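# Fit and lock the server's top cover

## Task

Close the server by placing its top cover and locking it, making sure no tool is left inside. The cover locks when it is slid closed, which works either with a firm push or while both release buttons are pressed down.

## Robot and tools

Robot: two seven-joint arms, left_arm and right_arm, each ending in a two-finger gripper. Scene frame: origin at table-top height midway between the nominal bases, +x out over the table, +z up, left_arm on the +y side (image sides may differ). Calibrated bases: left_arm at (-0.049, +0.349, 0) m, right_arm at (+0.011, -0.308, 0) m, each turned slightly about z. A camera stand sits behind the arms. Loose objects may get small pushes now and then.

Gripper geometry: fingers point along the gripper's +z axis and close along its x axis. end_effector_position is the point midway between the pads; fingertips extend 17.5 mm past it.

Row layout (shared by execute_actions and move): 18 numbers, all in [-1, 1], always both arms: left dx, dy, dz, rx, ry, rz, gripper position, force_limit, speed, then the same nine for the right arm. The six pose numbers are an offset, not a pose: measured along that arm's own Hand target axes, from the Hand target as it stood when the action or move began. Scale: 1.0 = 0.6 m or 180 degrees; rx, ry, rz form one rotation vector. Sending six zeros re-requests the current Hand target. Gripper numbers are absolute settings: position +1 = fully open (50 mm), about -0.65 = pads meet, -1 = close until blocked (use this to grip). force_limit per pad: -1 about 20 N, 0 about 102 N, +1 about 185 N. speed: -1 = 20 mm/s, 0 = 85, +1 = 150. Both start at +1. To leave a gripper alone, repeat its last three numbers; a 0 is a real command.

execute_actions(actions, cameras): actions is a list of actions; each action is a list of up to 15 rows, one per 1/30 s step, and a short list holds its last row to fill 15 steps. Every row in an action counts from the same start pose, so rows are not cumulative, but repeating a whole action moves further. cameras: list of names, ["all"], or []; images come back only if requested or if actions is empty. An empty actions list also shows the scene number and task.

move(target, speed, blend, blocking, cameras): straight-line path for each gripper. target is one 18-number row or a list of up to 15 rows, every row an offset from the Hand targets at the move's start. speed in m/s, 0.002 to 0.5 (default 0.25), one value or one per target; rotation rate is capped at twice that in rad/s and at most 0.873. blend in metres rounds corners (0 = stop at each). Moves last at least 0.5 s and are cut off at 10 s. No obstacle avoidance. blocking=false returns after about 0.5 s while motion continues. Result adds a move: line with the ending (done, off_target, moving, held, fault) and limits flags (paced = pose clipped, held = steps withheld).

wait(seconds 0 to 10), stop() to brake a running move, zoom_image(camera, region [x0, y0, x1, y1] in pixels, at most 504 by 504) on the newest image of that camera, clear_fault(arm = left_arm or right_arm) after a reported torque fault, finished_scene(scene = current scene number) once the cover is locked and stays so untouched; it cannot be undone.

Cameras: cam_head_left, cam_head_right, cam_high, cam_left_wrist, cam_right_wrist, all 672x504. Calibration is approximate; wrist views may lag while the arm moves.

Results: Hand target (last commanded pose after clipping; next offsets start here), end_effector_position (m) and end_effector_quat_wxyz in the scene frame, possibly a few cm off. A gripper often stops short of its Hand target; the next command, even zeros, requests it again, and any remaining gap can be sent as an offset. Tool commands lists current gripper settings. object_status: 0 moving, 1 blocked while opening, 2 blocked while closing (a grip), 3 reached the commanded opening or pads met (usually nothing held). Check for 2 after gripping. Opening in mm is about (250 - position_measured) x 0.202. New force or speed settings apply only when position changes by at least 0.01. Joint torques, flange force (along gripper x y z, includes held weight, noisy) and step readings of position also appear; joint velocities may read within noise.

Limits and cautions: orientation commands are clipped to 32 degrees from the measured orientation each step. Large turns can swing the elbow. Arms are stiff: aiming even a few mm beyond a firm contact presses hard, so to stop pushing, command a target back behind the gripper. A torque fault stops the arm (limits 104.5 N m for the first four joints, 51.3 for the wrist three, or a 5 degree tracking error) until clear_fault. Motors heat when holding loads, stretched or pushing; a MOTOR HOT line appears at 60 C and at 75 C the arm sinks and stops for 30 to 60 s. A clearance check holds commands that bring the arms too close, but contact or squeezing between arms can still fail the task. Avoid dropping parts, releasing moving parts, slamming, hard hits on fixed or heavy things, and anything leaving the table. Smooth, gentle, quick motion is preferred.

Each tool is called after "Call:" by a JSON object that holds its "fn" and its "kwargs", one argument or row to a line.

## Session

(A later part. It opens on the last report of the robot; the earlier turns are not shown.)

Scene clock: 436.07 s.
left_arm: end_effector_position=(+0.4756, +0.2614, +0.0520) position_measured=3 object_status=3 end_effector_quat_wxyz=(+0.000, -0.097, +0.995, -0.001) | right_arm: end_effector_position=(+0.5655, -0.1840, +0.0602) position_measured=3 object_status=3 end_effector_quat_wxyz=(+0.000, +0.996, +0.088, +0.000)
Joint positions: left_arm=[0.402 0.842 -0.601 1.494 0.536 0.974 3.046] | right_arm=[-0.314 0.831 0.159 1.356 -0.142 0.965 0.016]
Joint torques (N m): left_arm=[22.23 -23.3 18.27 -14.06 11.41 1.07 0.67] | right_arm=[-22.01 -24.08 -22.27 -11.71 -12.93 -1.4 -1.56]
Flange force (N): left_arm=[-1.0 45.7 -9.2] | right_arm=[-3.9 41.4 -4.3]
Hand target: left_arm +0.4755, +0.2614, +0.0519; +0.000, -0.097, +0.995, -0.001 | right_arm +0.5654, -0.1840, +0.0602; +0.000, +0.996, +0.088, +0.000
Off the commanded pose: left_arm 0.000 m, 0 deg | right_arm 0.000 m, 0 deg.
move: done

Call:
{"fn": "move", "kwargs": {
  "target": [
    [-0.0042,0,-0.001,0,0,0,1,1,1, 0.0042,0,-0.001,0,0,0,1,-0.6,1],
    [-0.0042,0,0.001,0,0,0,1,1,1, 0.0042,0,0.001,0,0,0,1,-0.6,1]
  ],
  "speed": 0.015,
  "cameras": ["cam_high","cam_head_left","cam_right_wrist","cam_left_wrist"]
}}

Call:
{"fn": "zoom_image", "kwargs": {
  "camera": "cam_high",
  "region": [240, 270, 340, 345]
}}

Call:
{"fn": "zoom_image", "kwargs": {
  "camera": "cam_high",
  "region": [335, 280, 435, 355]
}}

Scene clock: 441.10 s.
left_arm: end_effector_position=(+0.4780, +0.2618, +0.0513) position_measured=3 object_status=3 end_effector_quat_wxyz=(+0.000, -0.097, +0.995, -0.001) | right_arm: end_effector_position=(+0.5680, -0.1836, +0.0596) position_measured=3 object_status=3 end_effector_quat_wxyz=(+0.000, +0.996, +0.088, +0.000)
Joint positions: left_arm=[0.399 0.847 -0.6 1.485 0.537 0.978 3.046] | right_arm=[-0.313 0.837 0.159 1.346 -0.142 0.97 0.016]
Joint torques (N m): left_arm=[22.18 -27.83 17.37 -14.06 10.76 2.8 0.4] | right_arm=[-21.86 -24.76 -22.06 -10.64 -12.75 -0.41 -1.51]
Flange force (N): left_arm=[-4.8 43.4 2.0] | right_arm=[-0.5 40.7 -2.1]
Hand target: left_arm +0.4780, +0.2618, +0.0513; +0.000, -0.097, +0.995, -0.001 | right_arm +0.5679, -0.1835, +0.0596; +0.000, +0.996, +0.088, +0.000
Off the commanded pose: left_arm 0.000 m, 0 deg | right_arm 0.000 m, 0 deg.
move: done
camera_calibration:
cam_left_wrist: T_world_to_cam=[[-0.987609, -0.155762, 0.0191624, 0.51345], [-0.156058, 0.987633, -0.015047, -0.119122], [-0.0165817, -0.017851, -0.999703, 0.231454], [0, 0, 0, 1]] pos_world=[0.492336, 0.201757, 0.219754]
cam_right_wrist: T_world_to_cam=[[0.985425, 0.169113, -0.0184118, -0.527999], [0.169395, -0.985433, 0.0150417, -0.228964], [-0.0155999, -0.0179414, -0.999717, 0.231678], [0, 0, 0, 1]] pos_world=[0.562703, -0.132181, 0.225336]
Images, in order (width x height): cam_head_left 672x504, cam_high 672x504, cam_left_wrist 672x504, cam_right_wrist 672x504.

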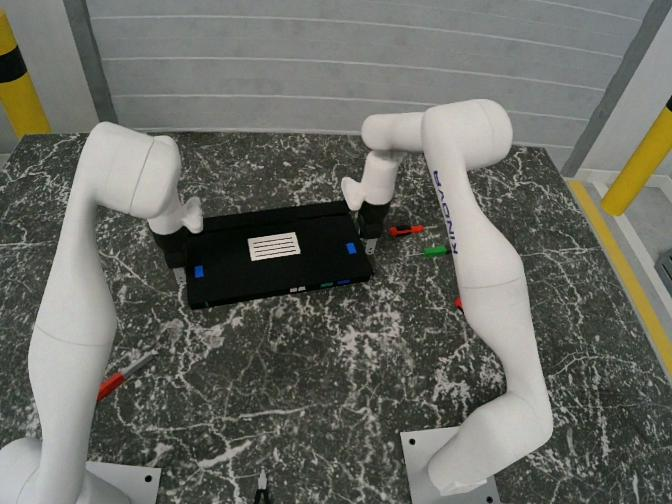

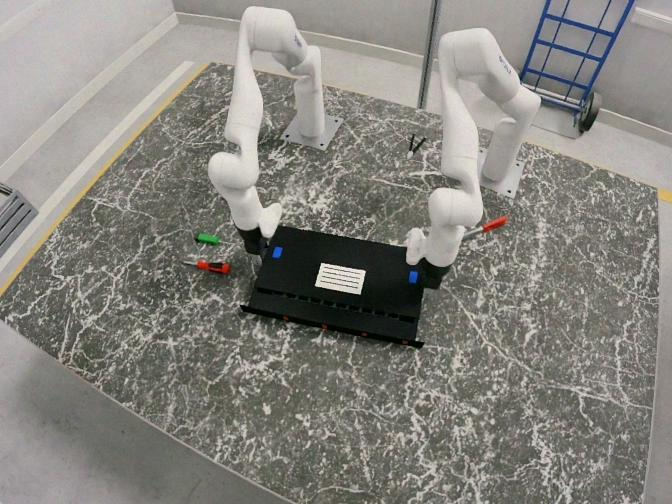

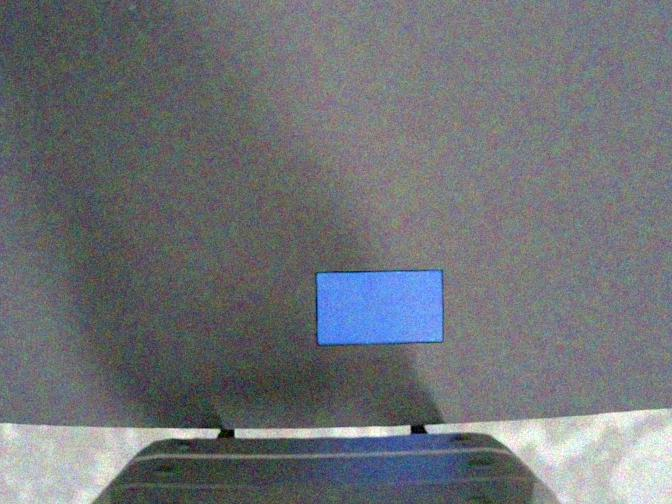

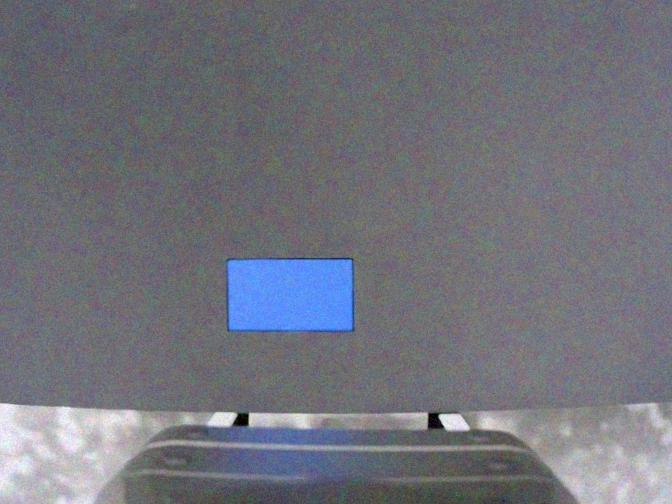

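Scaled by 5.040 from the camera's 672x504 image, which has a finer 960x720 frame.

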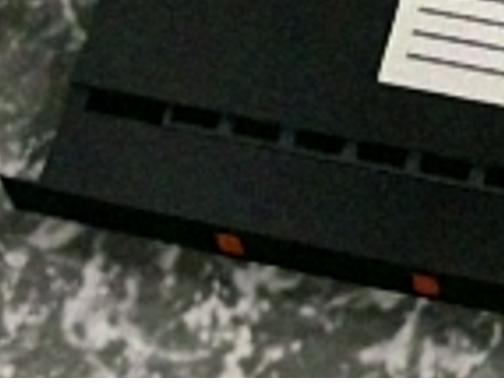

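Scaled by 5.040 from the camera's 672x504 image, which has a finer 960x720 frame.

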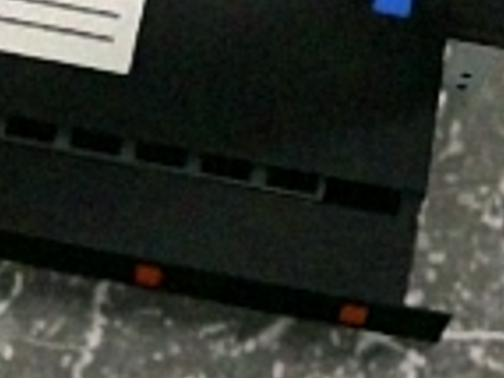

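Call:
{"fn": "move", "kwargs": {
  "target": [0,0,0.0033,0,0,0,1,1,1, 0,0,0.0033,0,0,0,1,-0.6,1],
  "speed": 0.015
}}

Scene clock: 444.43 s.
left_arm: end_effector_position=(+0.4780, +0.2618, +0.0493) position_measured=3 object_status=3 end_effector_quat_wxyz=(+0.000, -0.097, +0.995, -0.001) | right_arm: end_effector_position=(+0.5679, -0.1835, +0.0576) position_measured=3 object_status=3 end_effector_quat_wxyz=(+0.000, +0.996, +0.088, +0.000)
Joint positions: left_arm=[0.398 0.85 -0.598 1.486 0.539 0.974 3.045] | right_arm=[-0.313 0.839 0.158 1.347 -0.143 0.965 0.016]
Joint torques (N m): left_arm=[22.25 -27.75 17.54 -14.01 10.89 2.68 0.49] | right_arm=[-21.96 -25.07 -22.23 -11.14 -12.8 -0.7 -1.55]
Flange force (N): left_arm=[-5.1 43.6 1.3] | right_arm=[-1.4 41.0 -2.0]
Hand target: left_arm +0.4780, +0.2619, +0.0493; +0.000, -0.097, +0.995, -0.001 | right_arm +0.5679, -0.1835, +0.0576; +0.000, +0.996, +0.088, +0.000
Off the commanded pose: left_arm 0.000 m, 0 deg | right_arm 0.000 m, 0 deg.
move: done

Call:
{"fn": "move", "kwargs": {
  "target": [0,0,0.0033,0,0,0,1,1,1, 0,0,0.0033,0,0,0,1,-0.6,1],
  "speed": 0.015
}}

Scene clock: 447.67 s.
left_arm: end_effector_position=(+0.4780, +0.2619, +0.0473) position_measured=3 object_status=3 end_effector_quat_wxyz=(+0.000, -0.097, +0.995, -0.001) | right_arm: end_effector_position=(+0.5679, -0.1835, +0.0557) position_measured=3 object_status=3 end_effector_quat_wxyz=(+0.000, +0.996, +0.088, +0.000)
Joint positions: left_arm=[0.397 0.853 -0.597 1.488 0.541 0.97 3.043] | right_arm=[-0.313 0.842 0.158 1.349 -0.143 0.961 0.016]
Joint torques (N m): left_arm=[22.7 -19.73 19.96 -11.88 11.38 1.55 0.64] | right_arm=[-22.16 -18.11 -22.84 -10.36 -12.9 -2.88 -1.59]
Flange force (N): left_arm=[-2.7 45.6 -16.4] | right_arm=[-6.6 41.7 -17.2]
Hand target: left_arm +0.4780, +0.2619, +0.0473; +0.000, -0.097, +0.995, -0.001 | right_arm +0.5679, -0.1835, +0.0557; +0.000, +0.996, +0.088, +0.000
Off the commanded pose: left_arm 0.000 m, 0 deg | right_arm 0.000 m, 0 deg.
move: done

Call:
{"fn": "move", "kwargs": {
  "target": [-0.0067,0,-0.0008,0,0,0,1,1,1, 0.0067,0,-0.0008,0,0,0,1,-0.6,1],
  "speed": 0.015,
  "cameras": ["cam_high"]
}}

Call:
{"fn": "zoom_image", "kwargs": {
  "camera": "cam_high",
  "region": [240, 270, 340, 345]
}}

Call:
{"fn": "zoom_image", "kwargs": {
  "camera": "cam_high",
  "region": [335, 280, 435, 355]
}}

Scene clock: 451.93 s.
left_arm: end_effector_position=(+0.4819, +0.2626, +0.0478) position_measured=3 object_status=3 end_effector_quat_wxyz=(+0.000, -0.097, +0.995, -0.001) | right_arm: end_effector_position=(+0.5718, -0.1827, +0.0561) position_measured=3 object_status=3 end_effector_quat_wxyz=(+0.000, +0.996, +0.088, +0.000)
Joint positions: left_arm=[0.392 0.859 -0.597 1.472 0.54 0.979 3.045] | right_arm=[-0.311 0.849 0.158 1.331 -0.143 0.972 0.016]
Joint torques (N m): left_arm=[22.61 -28.5 17.5 -14.69 11.21 2.27 0.64] | right_arm=[-21.84 -26.35 -21.9 -11.59 -12.67 -0.57 -1.53]
Flange force (N): left_arm=[-4.6 44.4 1.8] | right_arm=[-1.5 40.5 0.3]
Hand target: left_arm +0.4820, +0.2626, +0.0478; +0.000, -0.097, +0.995, -0.001 | right_arm +0.5719, -0.1828, +0.0562; +0.000, +0.996, +0.088, +0.000
Off the commanded pose: left_arm 0.000 m, 0 deg | right_arm 0.000 m, 0 deg.
move: done
Images, in order (width x height): cam_high 672x504.

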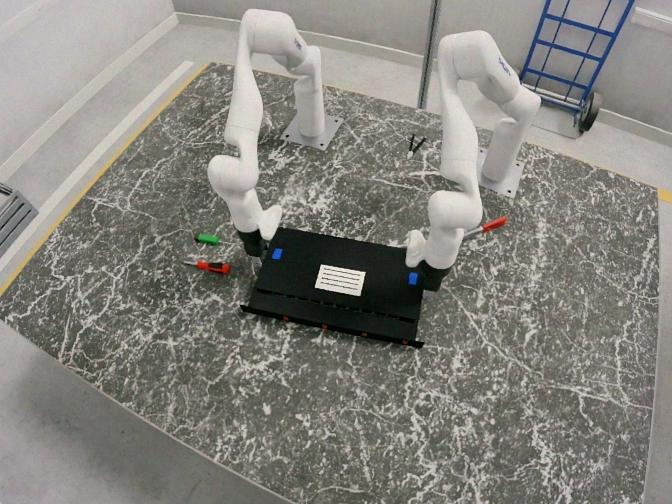

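Scaled by 5.040 from the camera's 672x504 image, which has a finer 960x720 frame.

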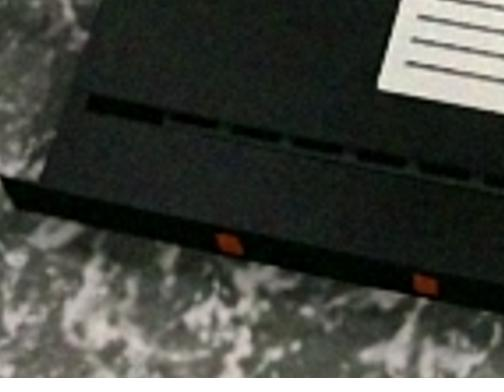

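Scaled by 5.040 from the camera's 672x504 image, which has a finer 960x720 frame.

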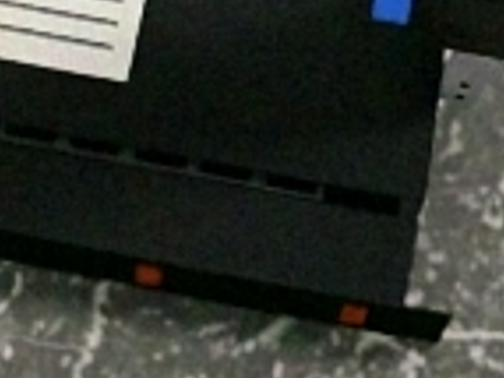

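Call:
{"fn": "move", "kwargs": {
  "target": [-0.0083,0,0,0,0,0,1,1,1, 0.0083,0,0,0,0,0,1,-0.6,1],
  "speed": 0.02
}}

Call:
{"fn": "move", "kwargs": {
  "target": [-0.005,0,0,0,0,0,1,1,1, 0.005,0,0,0,0,0,1,-0.6,1],
  "speed": 0.02,
  "cameras": ["cam_high"]
}}

Call:
{"fn": "zoom_image", "kwargs": {
  "camera": "cam_high",
  "region": [240, 270, 340, 345]
}}

Call:
{"fn": "zoom_image", "kwargs": {
  "camera": "cam_high",
  "region": [335, 280, 435, 355]
}}

Scene clock: 456.40 s.
left_arm: end_effector_position=(+0.4868, +0.2636, +0.0478) position_measured=3 object_status=3 end_effector_quat_wxyz=(+0.000, -0.097, +0.995, -0.001) | right_arm: end_effector_position=(+0.5768, -0.1820, +0.0562) position_measured=3 object_status=3 end_effector_quat_wxyz=(+0.000, +0.996, +0.088, +0.000)
Joint positions: left_arm=[0.385 0.867 -0.596 1.453 0.54 0.989 3.047] | right_arm=[-0.309 0.86 0.158 1.308 -0.143 0.984 0.015]
Joint torques (N m): left_arm=[20.43 -29.9 15.06 -20.39 11.78 -1.92 0.64] | right_arm=[-20.88 -26.58 -20.53 -17.18 -12.52 -5.34 -1.6]
Flange force (N): left_arm=[9.6 45.0 -0.4] | right_arm=[-15.2 39.2 -5.3]
Hand target: left_arm +0.4868, +0.2636, +0.0478; +0.000, -0.097, +0.995, -0.001 | right_arm +0.5768, -0.1819, +0.0562; +0.000, +0.996, +0.088, +0.000
Off the commanded pose: left_arm 0.000 m, 0 deg | right_arm 0.000 m, 0 deg.
move: done

Scene clock: 457.10 s.
left_arm: end_effector_position=(+0.4898, +0.2642, +0.0478) position_measured=3 object_status=3 end_effector_quat_wxyz=(+0.000, -0.097, +0.995, -0.001) | right_arm: end_effector_position=(+0.5797, -0.1814, +0.0561) position_measured=3 object_status=3 end_effector_quat_wxyz=(+0.000, +0.996, +0.088, +0.000)
Joint positions: left_arm=[0.381 0.872 -0.596 1.441 0.539 0.995 3.048] | right_arm=[-0.308 0.866 0.158 1.295 -0.144 0.992 0.015]
Joint torques (N m): left_arm=[18.85 -29.96 13.65 -22.21 12.61 -4.1 1.67] | right_arm=[-20.96 -27.39 -20.46 -16.38 -12.38 -4.34 -1.56]
Flange force (N): left_arm=[14.9 45.6 -3.0] | right_arm=[-12.6 38.9 -2.8]
Hand target: left_arm +0.4898, +0.2642, +0.0478; +0.000, -0.097, +0.995, -0.001 | right_arm +0.5797, -0.1814, +0.0561; +0.000, +0.996, +0.088, +0.000
Off the commanded pose: left_arm 0.000 m, 0 deg | right_arm 0.000 m, 0 deg.
move: done
Images, in order (width x height): cam_high 672x504.

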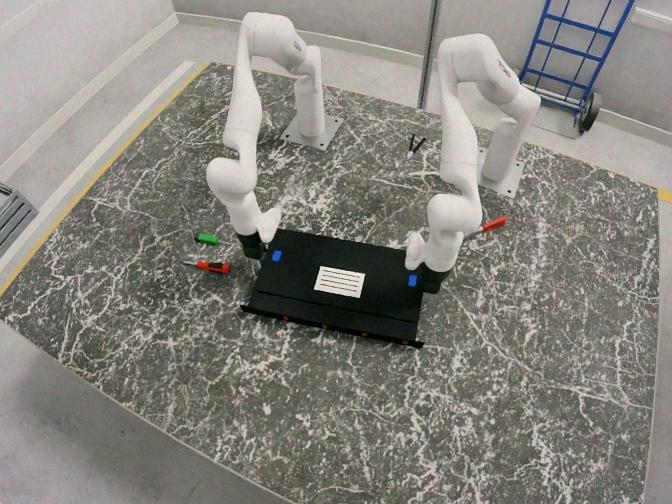

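Scaled by 5.040 from the camera's 672x504 image, which has a finer 960x720 frame.

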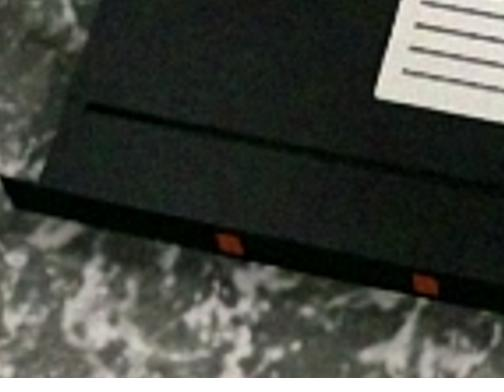

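Scaled by 5.040 from the camera's 672x504 image, which has a finer 960x720 frame.

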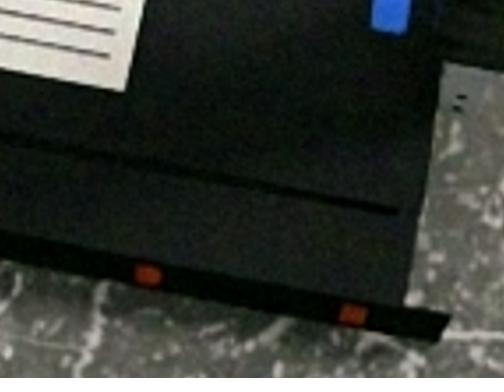

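Call:
{"fn": "move", "kwargs": {
  "target": [-0.005,-0.0008,0,0,0,0,1,1,1, 0.005,-0.0008,0,0,0,0,1,-0.6,1],
  "speed": 0.02,
  "cameras": ["cam_high"]
}}

Call:
{"fn": "zoom_image", "kwargs": {
  "camera": "cam_high",
  "region": [240, 230, 440, 355]
}}

Scene clock: 460.80 s.
left_arm: end_effector_position=(+0.4928, +0.2643, +0.0478) position_measured=3 object_status=3 end_effector_quat_wxyz=(+0.000, -0.097, +0.995, -0.001) | right_arm: end_effector_position=(+0.5826, -0.1804, +0.0562) position_measured=3 object_status=3 end_effector_quat_wxyz=(+0.000, +0.996, +0.088, +0.000)
Joint positions: left_arm=[0.378 0.877 -0.596 1.429 0.539 1.002 3.05] | right_arm=[-0.308 0.872 0.158 1.281 -0.144 0.999 0.014]
Joint torques (N m): left_arm=[21.09 -31.35 15.76 -23.88 14.12 -4.3 1.82] | right_arm=[-23.07 -27.8 -22.49 -17.24 -13.64 -4.86 -1.73]
Flange force (N): left_arm=[16.3 50.5 -2.3] | right_arm=[-13.8 42.7 -3.2]
Hand target: left_arm +0.4928, +0.2643, +0.0478; +0.000, -0.097, +0.995, -0.001 | right_arm +0.5826, -0.1804, +0.0562; +0.000, +0.996, +0.088, +0.000
Off the commanded pose: left_arm 0.000 m, 0 deg | right_arm 0.000 m, 0 deg.
move: done
Images, in order (width x height): cam_high 672x504.

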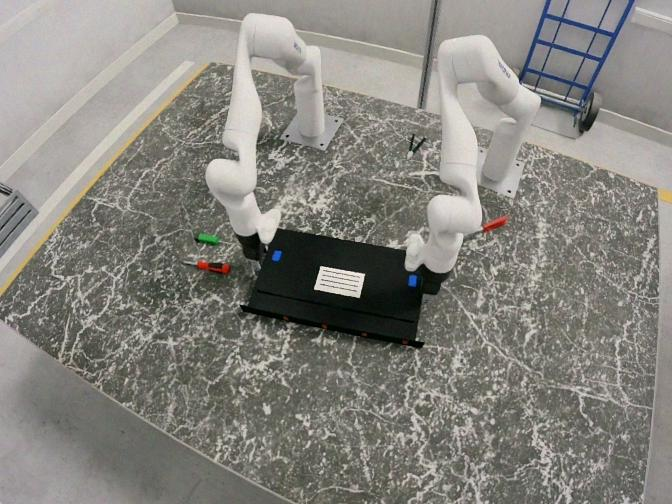

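Scaled by 2.520 from the camera's 672x504 image, which has a finer 960x720 frame.

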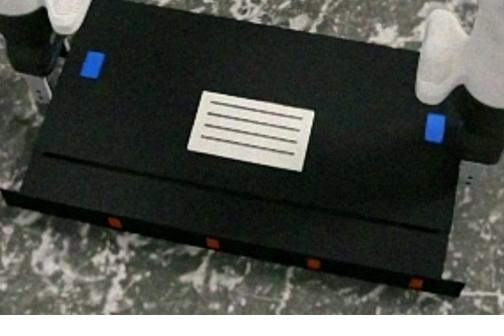

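Call:
{"fn": "move", "kwargs": {
  "target": [
    [0,0.0333,-0.005,0,0,0,1,1,1, 0,0.0333,-0.005,0,0,0,1,-0.6,1],
    [0.215,0.0333,-0.005,0,0,0,1,1,1, -0.215,0.0333,-0.005,0,0,0,1,-0.6,1],
    [0.215,0.0333,-0.005,0,0,0,-0.66,-0.6,1, -0.215,0.0333,-0.005,0,0,0,-0.66,-0.6,1],
    [0.215,-0.021,-0.005,0,0,0,-0.66,-0.6,1, -0.215,-0.021,-0.005,0,0,0,-0.66,-0.6,1]
  ],
  "speed": [0.05,0.12,0.1,0.1],
  "cameras": ["cam_high","cam_head_left","cam_left_wrist","cam_right_wrist"]
}}

Scene clock: 478.40 s.
left_arm: end_effector_position=(+0.3687, +0.2270, +0.0509) position_measured=251 object_status=3 end_effector_quat_wxyz=(+0.000, -0.097, +0.995, -0.001) | right_arm: end_effector_position=(+0.4534, -0.1907, +0.0591) position_measured=251 object_status=3 end_effector_quat_wxyz=(+0.000, +0.996, +0.088, +0.000)
Joint positions: left_arm=[0.583 0.687 -0.617 1.852 0.551 0.78 3.064] | right_arm=[-0.382 0.635 0.154 1.789 -0.138 0.727 -0.013]
Joint torques (N m): left_arm=[1.87 -17.5 -2.14 -5.47 0.17 0.17 0.29] | right_arm=[0.86 -17.3 0.92 -5.54 0.17 -0.19 -0.07]
Flange force (N): left_arm=[-3.1 4.2 0.0] | right_arm=[0.6 -2.0 -4.0]
Hand target: left_arm +0.3687, +0.2270, +0.0509; +0.000, -0.097, +0.995, -0.001 | right_arm +0.4534, -0.1906, +0.0591; +0.000, +0.996, +0.088, +0.000
Off the commanded pose: left_arm 0.000 m, 0 deg | right_arm 0.000 m, 0 deg.
move: done
camera_calibration:
cam_left_wrist: T_world_to_cam=[[-0.987593, -0.155859, 0.0191631, 0.400087], [-0.156155, 0.987618, -0.0150447, -0.101678], [-0.016581, -0.0178504, -0.999703, 0.228619], [0, 0, 0, 1]] pos_world=[0.383036, 0.166857, 0.219354]
cam_right_wrist: T_world_to_cam=[[0.985423, 0.169114, -0.0184935, -0.413959], [0.169396, -0.985435, 0.0149262, -0.21653], [-0.0156999, -0.0178414, -0.999718, 0.229223], [0, 0, 0, 1]] pos_world=[0.448203, -0.139281, 0.224735]
Images, in order (width x height): cam_head_left 672x504, cam_high 672x504, cam_left_wrist 672x504, cam_right_wrist 672x504.

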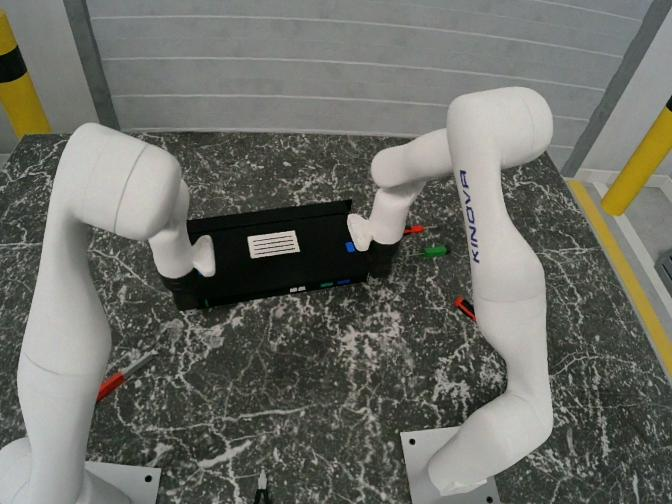

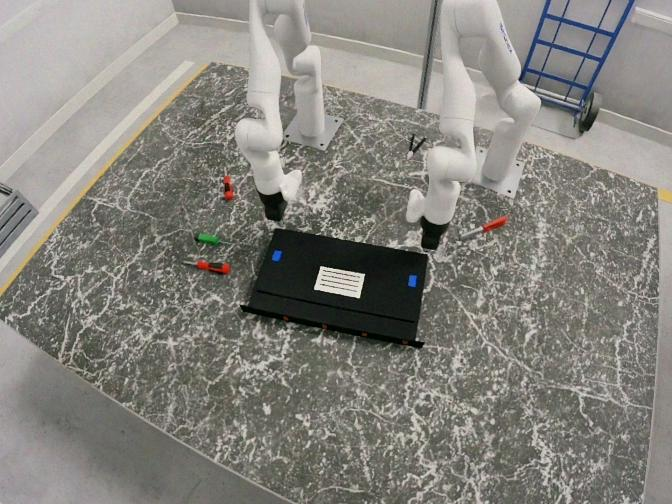

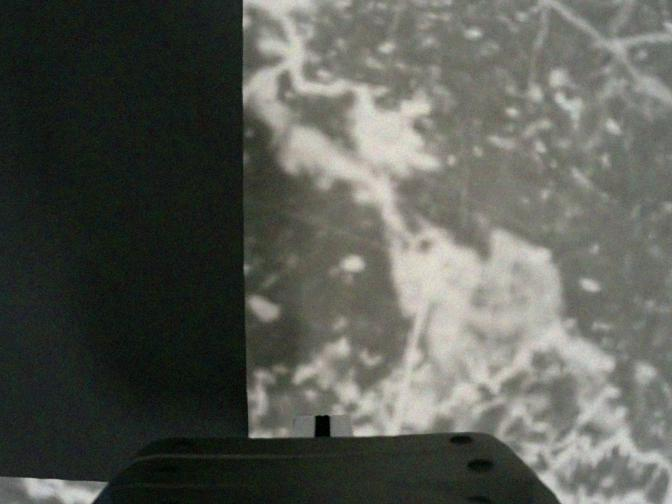

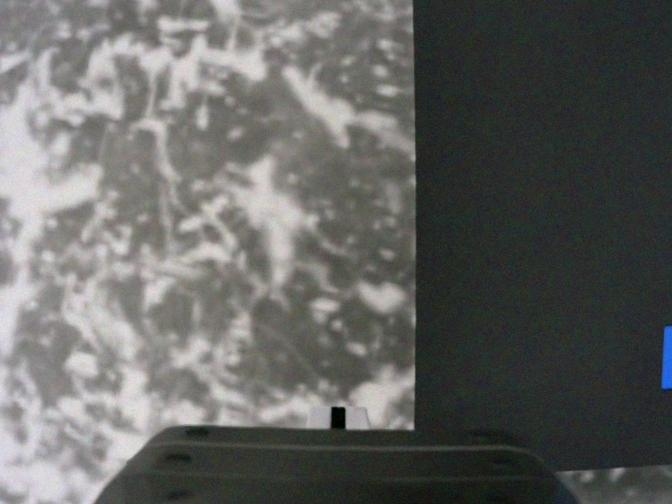

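Call:
{"fn": "move", "kwargs": {
  "target": [-0.0217,0,0,0,0,0,-0.66,-0.6,1, 0.0217,0,0,0,0,0,-0.66,-0.6,1],
  "speed": 0.03
}}

Scene clock: 482.93 s.
left_arm: end_effector_position=(+0.3813, +0.2294, +0.0508) position_measured=251 object_status=3 end_effector_quat_wxyz=(+0.000, -0.097, +0.995, -0.001) | right_arm: end_effector_position=(+0.4661, -0.1884, +0.0591) position_measured=251 object_status=3 end_effector_quat_wxyz=(+0.000, +0.996, +0.088, +0.000)
Joint positions: left_arm=[0.564 0.705 -0.615 1.812 0.549 0.802 3.062] | right_arm=[-0.376 0.656 0.154 1.743 -0.138 0.753 -0.012]
Joint torques (N m): left_arm=[-0.4 -19.1 -4.9 -11.57 0.8 -4.04 0.34] | right_arm=[1.03 -18.65 1.44 -8.41 0.1 -1.84 -0.13]
Flange force (N): left_arm=[9.7 4.9 -3.0] | right_arm=[-4.5 -1.8 -4.4]
Hand target: left_arm +0.3815, +0.2295, +0.0509; +0.000, -0.097, +0.995, -0.001 | right_arm +0.4662, -0.1884, +0.0591; +0.000, +0.996, +0.088, +0.000
Off the commanded pose: left_arm 0.000 m, 0 deg | right_arm 0.000 m, 0 deg.
move: done

Call:
{"fn": "move", "kwargs": {
  "target": [-0.0042,0,0,0,0,0,-0.66,-0.6,1, 0.005,0,0,0,0,0,-0.66,-0.6,1],
  "speed": 0.02,
  "cameras": ["cam_high"]
}}

Call:
{"fn": "zoom_image", "kwargs": {
  "camera": "cam_high",
  "region": [240, 230, 440, 355]
}}

Scene clock: 486.03 s.
left_arm: end_effector_position=(+0.3840, +0.2300, +0.0509) position_measured=251 object_status=3 end_effector_quat_wxyz=(+0.000, -0.097, +0.995, -0.001) | right_arm: end_effector_position=(+0.4691, -0.1878, +0.0591) position_measured=251 object_status=3 end_effector_quat_wxyz=(+0.000, +0.996, +0.088, +0.000)
Joint positions: left_arm=[0.56 0.708 -0.615 1.804 0.549 0.807 3.061] | right_arm=[-0.375 0.661 0.155 1.732 -0.138 0.759 -0.011]
Joint torques (N m): left_arm=[-0.52 -18.25 -4.86 -11.13 0.64 -4.03 0.45] | right_arm=[1.71 -18.59 2.2 -12.55 0.23 -5.09 -0.22]
Flange force (N): left_arm=[9.9 4.9 -4.7] | right_arm=[-13.6 -2.3 -9.5]
Hand target: left_arm +0.3840, +0.2300, +0.0509; +0.000, -0.097, +0.995, -0.001 | right_arm +0.4692, -0.1878, +0.0591; +0.000, +0.996, +0.088, +0.000
Off the commanded pose: left_arm 0.000 m, 0 deg | right_arm 0.000 m, 0 deg.
move: done
Images, in order (width x height): cam_high 672x504.

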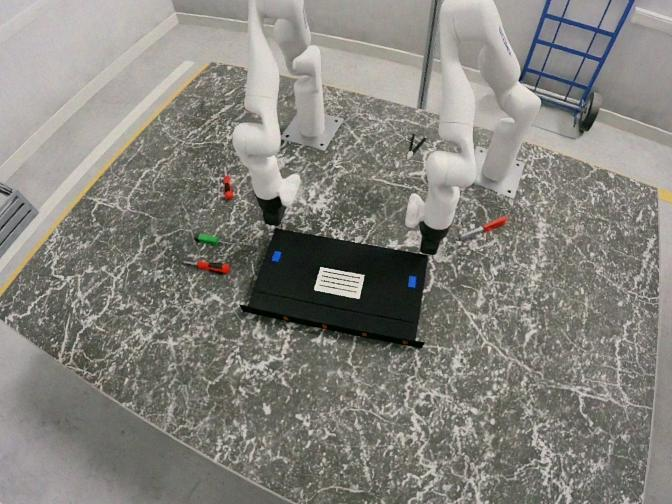

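Scaled by 2.520 from the camera's 672x504 image, which has a finer 960x720 frame.

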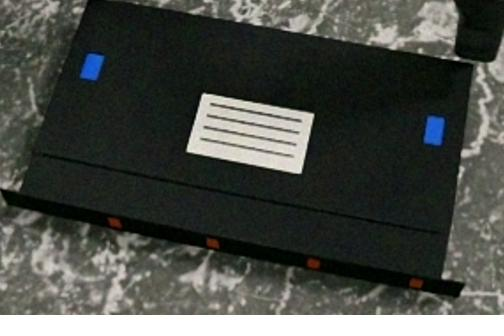

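Nearly shut; continuing the push in small steps.

Call:
{"fn": "move", "kwargs": {
  "target": [-0.0033,0,0,0,0,0,-0.66,-0.6,1, 0.0033,0,0,0,0,0,-0.66,-0.6,1],
  "speed": 0.02
}}

Call:
{"fn": "move", "kwargs": {
  "target": [-0.0017,0,0,0,0,0,-0.66,-0.6,1, 0.0017,0,0,0,0,0,-0.66,-0.6,1],
  "speed": 0.02,
  "cameras": ["cam_high"]
}}

Call:
{"fn": "zoom_image", "kwargs": {
  "camera": "cam_high",
  "region": [240, 230, 440, 355]
}}

Scene clock: 489.63 s.
left_arm: end_effector_position=(+0.3858, +0.2303, +0.0509) position_measured=251 object_status=3 end_effector_quat_wxyz=(+0.000, -0.097, +0.995, -0.001) | right_arm: end_effector_position=(+0.4711, -0.1875, +0.0591) position_measured=251 object_status=3 end_effector_quat_wxyz=(+0.000, +0.996, +0.088, +0.000)
Joint positions: left_arm=[0.557 0.711 -0.614 1.798 0.549 0.81 3.061] | right_arm=[-0.374 0.665 0.155 1.724 -0.138 0.763 -0.011]
Joint torques (N m): left_arm=[-0.19 -18.75 -4.59 -10.64 0.65 -3.49 0.37] | right_arm=[0.49 -18.75 0.77 -8.95 -0.17 -2.2 -0.13]
Flange force (N): left_arm=[8.2 4.7 -3.3] | right_arm=[-5.5 -0.6 -5.3]
Hand target: left_arm +0.3859, +0.2304, +0.0509; +0.000, -0.097, +0.995, -0.001 | right_arm +0.4711, -0.1875, +0.0591; +0.000, +0.996, +0.088, +0.000
Off the commanded pose: left_arm 0.000 m, 0 deg | right_arm 0.000 m, 0 deg.
move: done

Scene clock: 490.33 s.
left_arm: end_effector_position=(+0.3868, +0.2305, +0.0509) position_measured=251 object_status=3 end_effector_quat_wxyz=(+0.000, -0.097, +0.995, -0.001) | right_arm: end_effector_position=(+0.4721, -0.1873, +0.0591) position_measured=251 object_status=3 end_effector_quat_wxyz=(+0.000, +0.996, +0.088, +0.000)
Joint positions: left_arm=[0.556 0.713 -0.614 1.795 0.548 0.812 3.061] | right_arm=[-0.374 0.666 0.155 1.721 -0.138 0.765 -0.011]
Joint torques (N m): left_arm=[-3.17 -19.35 -8.2 -17.64 0.87 -8.77 0.23] | right_arm=[0.97 -19.6 1.56 -14.53 -0.21 -6.01 -0.27]
Flange force (N): left_arm=[24.2 4.9 -7.8] | right_arm=[-17.1 -0.3 -8.9]
Hand target: left_arm +0.3869, +0.2305, +0.0509; +0.000, -0.097, +0.995, -0.001 | right_arm +0.4721, -0.1873, +0.0591; +0.000, +0.996, +0.088, +0.000
Off the commanded pose: left_arm 0.000 m, 0 deg | right_arm 0.000 m, 0 deg.
move: done
Images, in order (width x height): cam_high 672x504.

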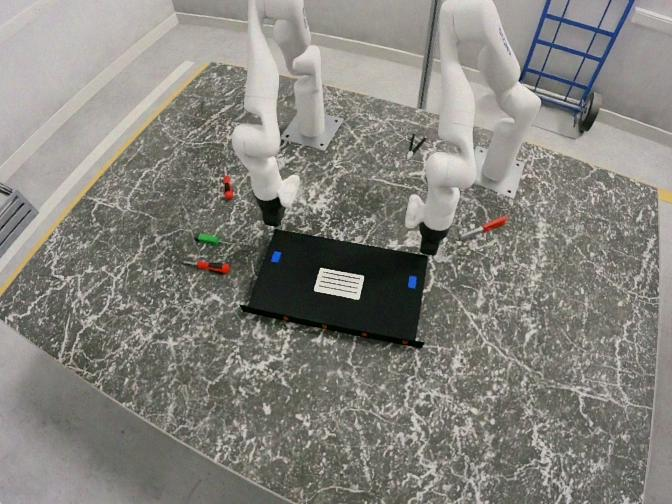

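Scaled by 2.520 from the camera's 672x504 image, which has a finer 960x720 frame.

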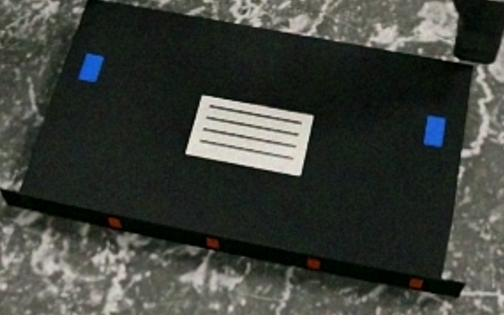

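Call:
{"fn": "move", "kwargs": {
  "target": [-0.001,0,0,0,0,0,-0.66,-0.6,1, 0.0012,0,0,0,0,0,-0.66,-0.6,1],
  "speed": 0.01
}}

Scene clock: 492.97 s.
left_arm: end_effector_position=(+0.3875, +0.2307, +0.0509) position_measured=251 object_status=3 end_effector_quat_wxyz=(+0.000, -0.097, +0.995, -0.001) | right_arm: end_effector_position=(+0.4728, -0.1872, +0.0591) position_measured=251 object_status=3 end_effector_quat_wxyz=(+0.000, +0.996, +0.088, +0.000)
Joint positions: left_arm=[0.555 0.713 -0.614 1.793 0.548 0.813 3.061] | right_arm=[-0.373 0.667 0.155 1.718 -0.138 0.766 -0.011]
Joint torques (N m): left_arm=[-4.96 -19.67 -10.18 -21.88 1.11 -11.98 0.18] | right_arm=[1.46 -19.65 2.29 -19.38 -0.24 -9.54 -0.39]
Flange force (N): left_arm=[34.0 5.2 -10.9] | right_arm=[-27.9 -0.3 -13.7]
Hand target: left_arm +0.3875, +0.2307, +0.0509; +0.000, -0.097, +0.995, -0.001 | right_arm +0.4728, -0.1872, +0.0591; +0.000, +0.996, +0.088, +0.000
Off the commanded pose: left_arm 0.000 m, 0 deg | right_arm 0.000 m, 0 deg.
move: done

Call:
{"fn": "move", "kwargs": {
  "target": [
    [0.01,0,0,0,0,0,-0.66,-0.6,1, -0.01,0,0,0,0,0,-0.66,-0.6,1],
    [0.01,0,-0.04,0,0,0,-0.66,-0.6,1, -0.01,0,-0.03,0,0,0,-0.66,-0.6,1],
    [-0.154,-0.03,-0.04,0,0,0,-0.66,-0.6,1, 0.154,-0.0285,-0.03,0,0,0,-0.66,-0.6,1]
  ],
  "speed": [0.04,0.1,0.15],
  "blend": [0,0.01,0],
  "cameras": ["cam_left_wrist","cam_right_wrist","cam_high"]
}}

Scene clock: 503.83 s.
left_arm: end_effector_position=(+0.4816, +0.2309, +0.0749) position_measured=251 object_status=3 end_effector_quat_wxyz=(+0.000, -0.097, +0.995, -0.001) | right_arm: end_effector_position=(+0.5608, -0.1541, +0.0772) position_measured=251 object_status=3 end_effector_quat_wxyz=(+0.000, +0.996, +0.088, +0.000)
Joint positions: left_arm=[0.455 0.832 -0.618 1.426 0.518 1.049 3.125] | right_arm=[-0.369 0.814 0.164 1.329 -0.141 1.009 -0.039]
Joint torques (N m): left_arm=[1.78 -21.67 -2.72 -7.02 0.19 0.13 0.27] | right_arm=[0.76 -21.98 1.27 -7.23 0.18 -0.17 -0.08]
Flange force (N): left_arm=[-2.4 3.2 -0.9] | right_arm=[1.1 -1.5 -3.0]
Hand target: left_arm +0.4816, +0.2309, +0.0749; +0.000, -0.097, +0.995, -0.001 | right_arm +0.5608, -0.1541, +0.0772; +0.000, +0.996, +0.088, +0.000
Off the commanded pose: left_arm 0.000 m, 0 deg | right_arm 0.000 m, 0 deg.
move: done
camera_calibration:
cam_left_wrist: T_world_to_cam=[[-0.987607, -0.155759, 0.0192767, 0.511599], [-0.156058, 0.987632, -0.0151302, -0.0875853], [-0.0166816, -0.017951, -0.9997, 0.254518], [0, 0, 0, 1]] pos_world=[0.495836, 0.170757, 0.243254]
cam_right_wrist: T_world_to_cam=[[0.985406, 0.169211, -0.0184945, -0.52553], [0.169493, -0.985418, 0.0149258, -0.198961], [-0.0156992, -0.0178427, -0.999718, 0.249655], [0, 0, 0, 1]] pos_world=[0.555503, -0.10268, 0.242835]
Images, in order (width x height): cam_high 672x504, cam_left_wrist 672x504, cam_right_wrist 672x504.

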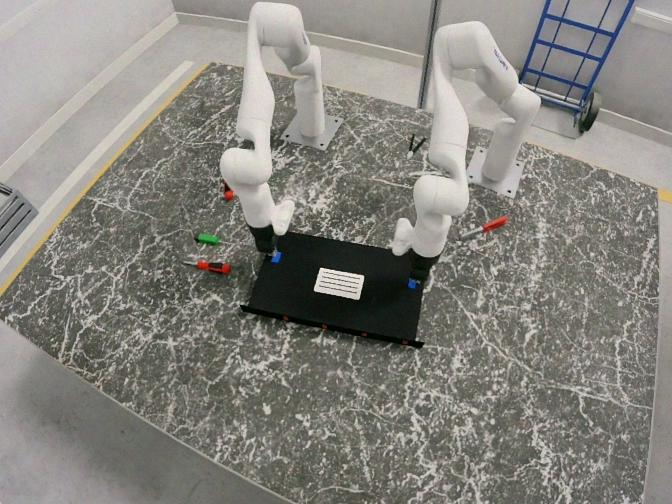

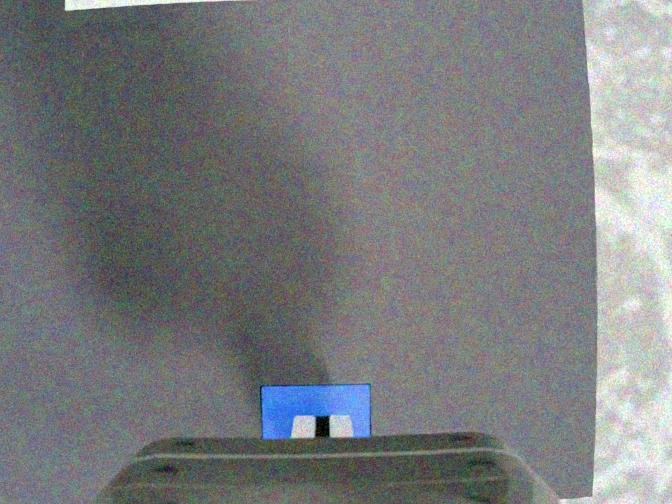

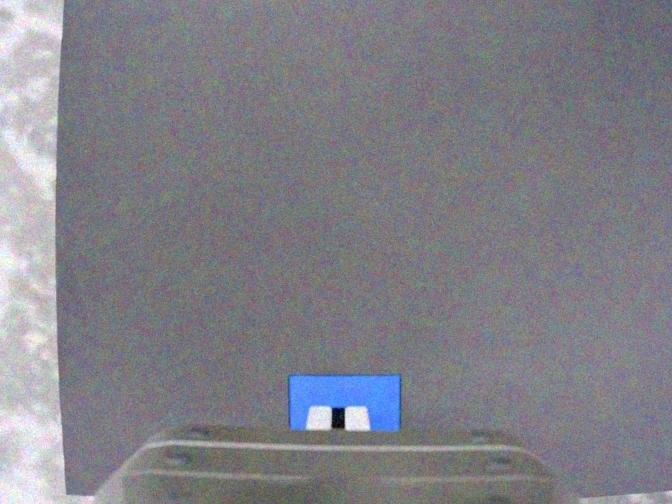

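Call:
{"fn": "move", "kwargs": {
  "target": [0,0,0.018,0,0,0,-0.66,-0.6,1, 0,0,0.0175,0,0,0,-0.66,-0.6,1],
  "speed": 0.03
}}

Scene clock: 507.23 s.
left_arm: end_effector_position=(+0.4816, +0.2309, +0.0640) position_measured=251 object_status=3 end_effector_quat_wxyz=(+0.000, -0.097, +0.995, -0.001) | right_arm: end_effector_position=(+0.5608, -0.1541, +0.0667) position_measured=251 object_status=3 end_effector_quat_wxyz=(+0.000, +0.996, +0.088, +0.000)
Joint positions: left_arm=[0.452 0.847 -0.611 1.436 0.528 1.026 3.118] | right_arm=[-0.368 0.827 0.162 1.339 -0.143 0.986 -0.037]
Joint torques (N m): left_arm=[1.79 -21.75 -2.87 -6.8 0.2 0.17 0.25] | right_arm=[0.8 -17.72 1 -5.93 0.19 -0.7 -0.08]
Flange force (N): left_arm=[-2.7 3.1 -0.9] | right_arm=[-1.2 -1.4 -11.1]
Hand target: left_arm +0.4816, +0.2309, +0.0641; +0.000, -0.097, +0.995, -0.001 | right_arm +0.5608, -0.1541, +0.0666; +0.000, +0.996, +0.088, +0.000
Off the commanded pose: left_arm 0.000 m, 0 deg | right_arm 0.000 m, 0 deg.
move: done

Call:
{"fn": "move", "kwargs": {
  "target": [0,0,0.0033,0,0,0,-0.66,-0.6,1, 0,0,0.0015,0,0,0,-0.66,-0.6,1],
  "speed": 0.02
}}

Scene clock: 509.10 s.
left_arm: end_effector_position=(+0.4816, +0.2309, +0.0622) position_measured=251 object_status=3 end_effector_quat_wxyz=(+0.000, -0.097, +0.995, -0.001) | right_arm: end_effector_position=(+0.5608, -0.1541, +0.0658) position_measured=251 object_status=3 end_effector_quat_wxyz=(+0.000, +0.996, +0.088, +0.000)
Joint positions: left_arm=[0.452 0.849 -0.61 1.437 0.53 1.022 3.117] | right_arm=[-0.368 0.829 0.162 1.34 -0.143 0.984 -0.037]
Joint torques (N m): left_arm=[0.53 3.64 3.05 -5.11 2.81 -8.09 0.09] | right_arm=[0.88 -6.09 0.1 -5.04 -0.06 -4.3 -0.02]
Flange force (N): left_arm=[19.5 9.8 -61.5] | right_arm=[-12.2 -0.5 -35.9]
Hand target: left_arm +0.4816, +0.2309, +0.0621; +0.000, -0.097, +0.995, -0.001 | right_arm +0.5608, -0.1541, +0.0657; +0.000, +0.996, +0.088, +0.000
Off the commanded pose: left_arm 0.000 m, 0 deg | right_arm 0.000 m, 0 deg.
move: done

Call:
{"fn": "move", "kwargs": {
  "target": [
    [-0.0042,0,-0.0008,0,0,0,-0.66,-0.6,1, 0.0042,0,0,0,0,0,-0.66,-0.6,1],
    [-0.0033,0,-0.05,0,0,0,-0.66,-0.6,1, 0.0033,0,-0.045,0,0,0,-0.66,-0.6,1]
  ],
  "speed": [0.02,0.06],
  "cameras": ["cam_left_wrist","cam_right_wrist","cam_high"]
}}

Call:
{"fn": "zoom_image", "kwargs": {
  "camera": "cam_high",
  "region": [240, 230, 440, 355]
}}

Scene clock: 513.73 s.
left_arm: end_effector_position=(+0.4836, +0.2313, +0.0921) position_measured=251 object_status=3 end_effector_quat_wxyz=(+0.000, -0.097, +0.995, -0.001) | right_arm: end_effector_position=(+0.5627, -0.1538, +0.0928) position_measured=251 object_status=3 end_effector_quat_wxyz=(+0.000, +0.996, +0.088, +0.000)
Joint positions: left_arm=[0.456 0.813 -0.627 1.401 0.503 1.09 3.138] | right_arm=[-0.369 0.798 0.167 1.305 -0.138 1.05 -0.041]
Joint torques (N m): left_arm=[1.81 -21.66 -2.76 -7.19 0.2 0.16 0.3] | right_arm=[0.83 -21.96 1.31 -7.48 0.16 -0.2 -0.06]
Flange force (N): left_arm=[-2.8 3.1 -0.8] | right_arm=[0.9 -1.6 -3.0]
Hand target: left_arm +0.4836, +0.2313, +0.0921; +0.000, -0.097, +0.995, -0.001 | right_arm +0.5627, -0.1538, +0.0928; +0.000, +0.996, +0.088, +0.000
Off the commanded pose: left_arm 0.000 m, 0 deg | right_arm 0.000 m, 0 deg.
move: done
camera_calibration:
cam_left_wrist: T_world_to_cam=[[-0.987611, -0.155761, 0.0190792, 0.513356], [-0.156057, 0.987632, -0.0151614, -0.0873988], [-0.0164817, -0.017951, -0.999703, 0.271755], [0, 0, 0, 1]] pos_world=[0.497836, 0.171157, 0.260555]
cam_right_wrist: T_world_to_cam=[[0.985386, 0.169326, -0.0184957, -0.527241], [0.169609, -0.985398, 0.0149253, -0.199299], [-0.0156984, -0.0178442, -0.999718, 0.265287], [0, 0, 0, 1]] pos_world=[0.557503, -0.10238, 0.258435]
Images, in order (width x height): cam_high 672x504, cam_left_wrist 672x504, cam_right_wrist 672x504.

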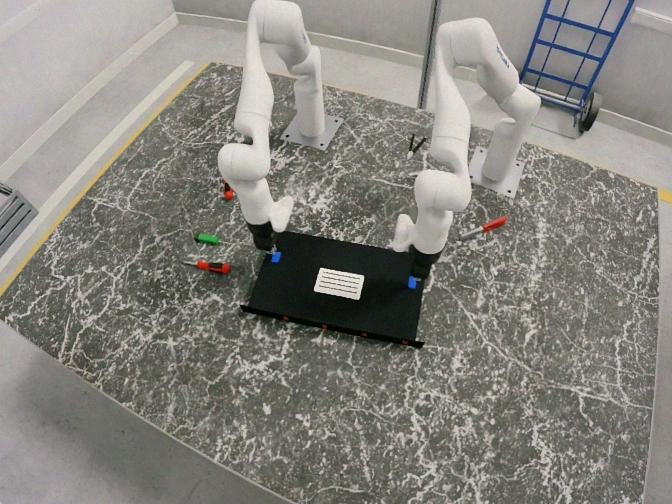

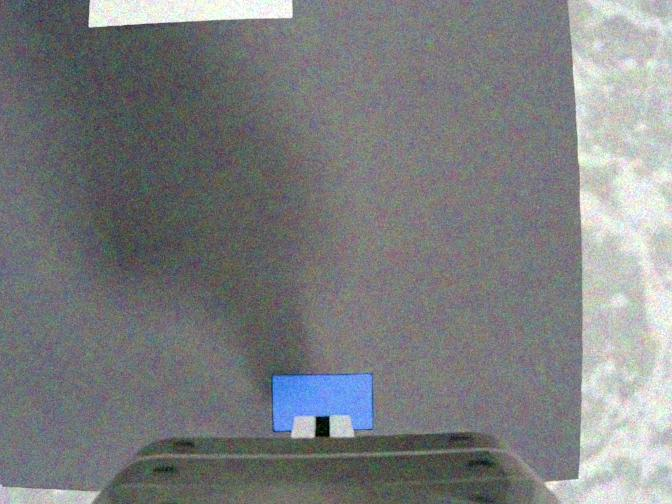

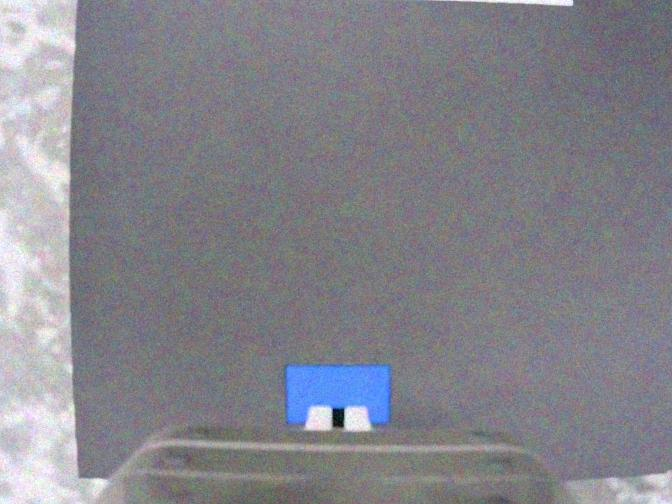

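Scaled by 2.520 from the camera's 672x504 image, which has a finer 960x720 frame.

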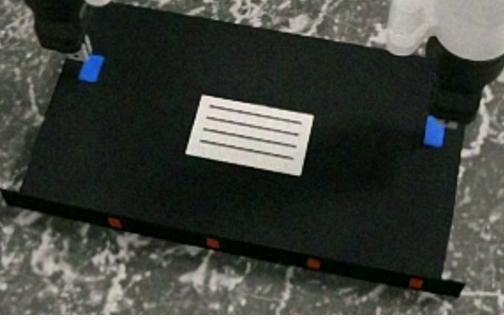

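Call:
{"fn": "finished_scene", "kwargs": {
  "scene": 2
}}

The scene is finished: the task was done.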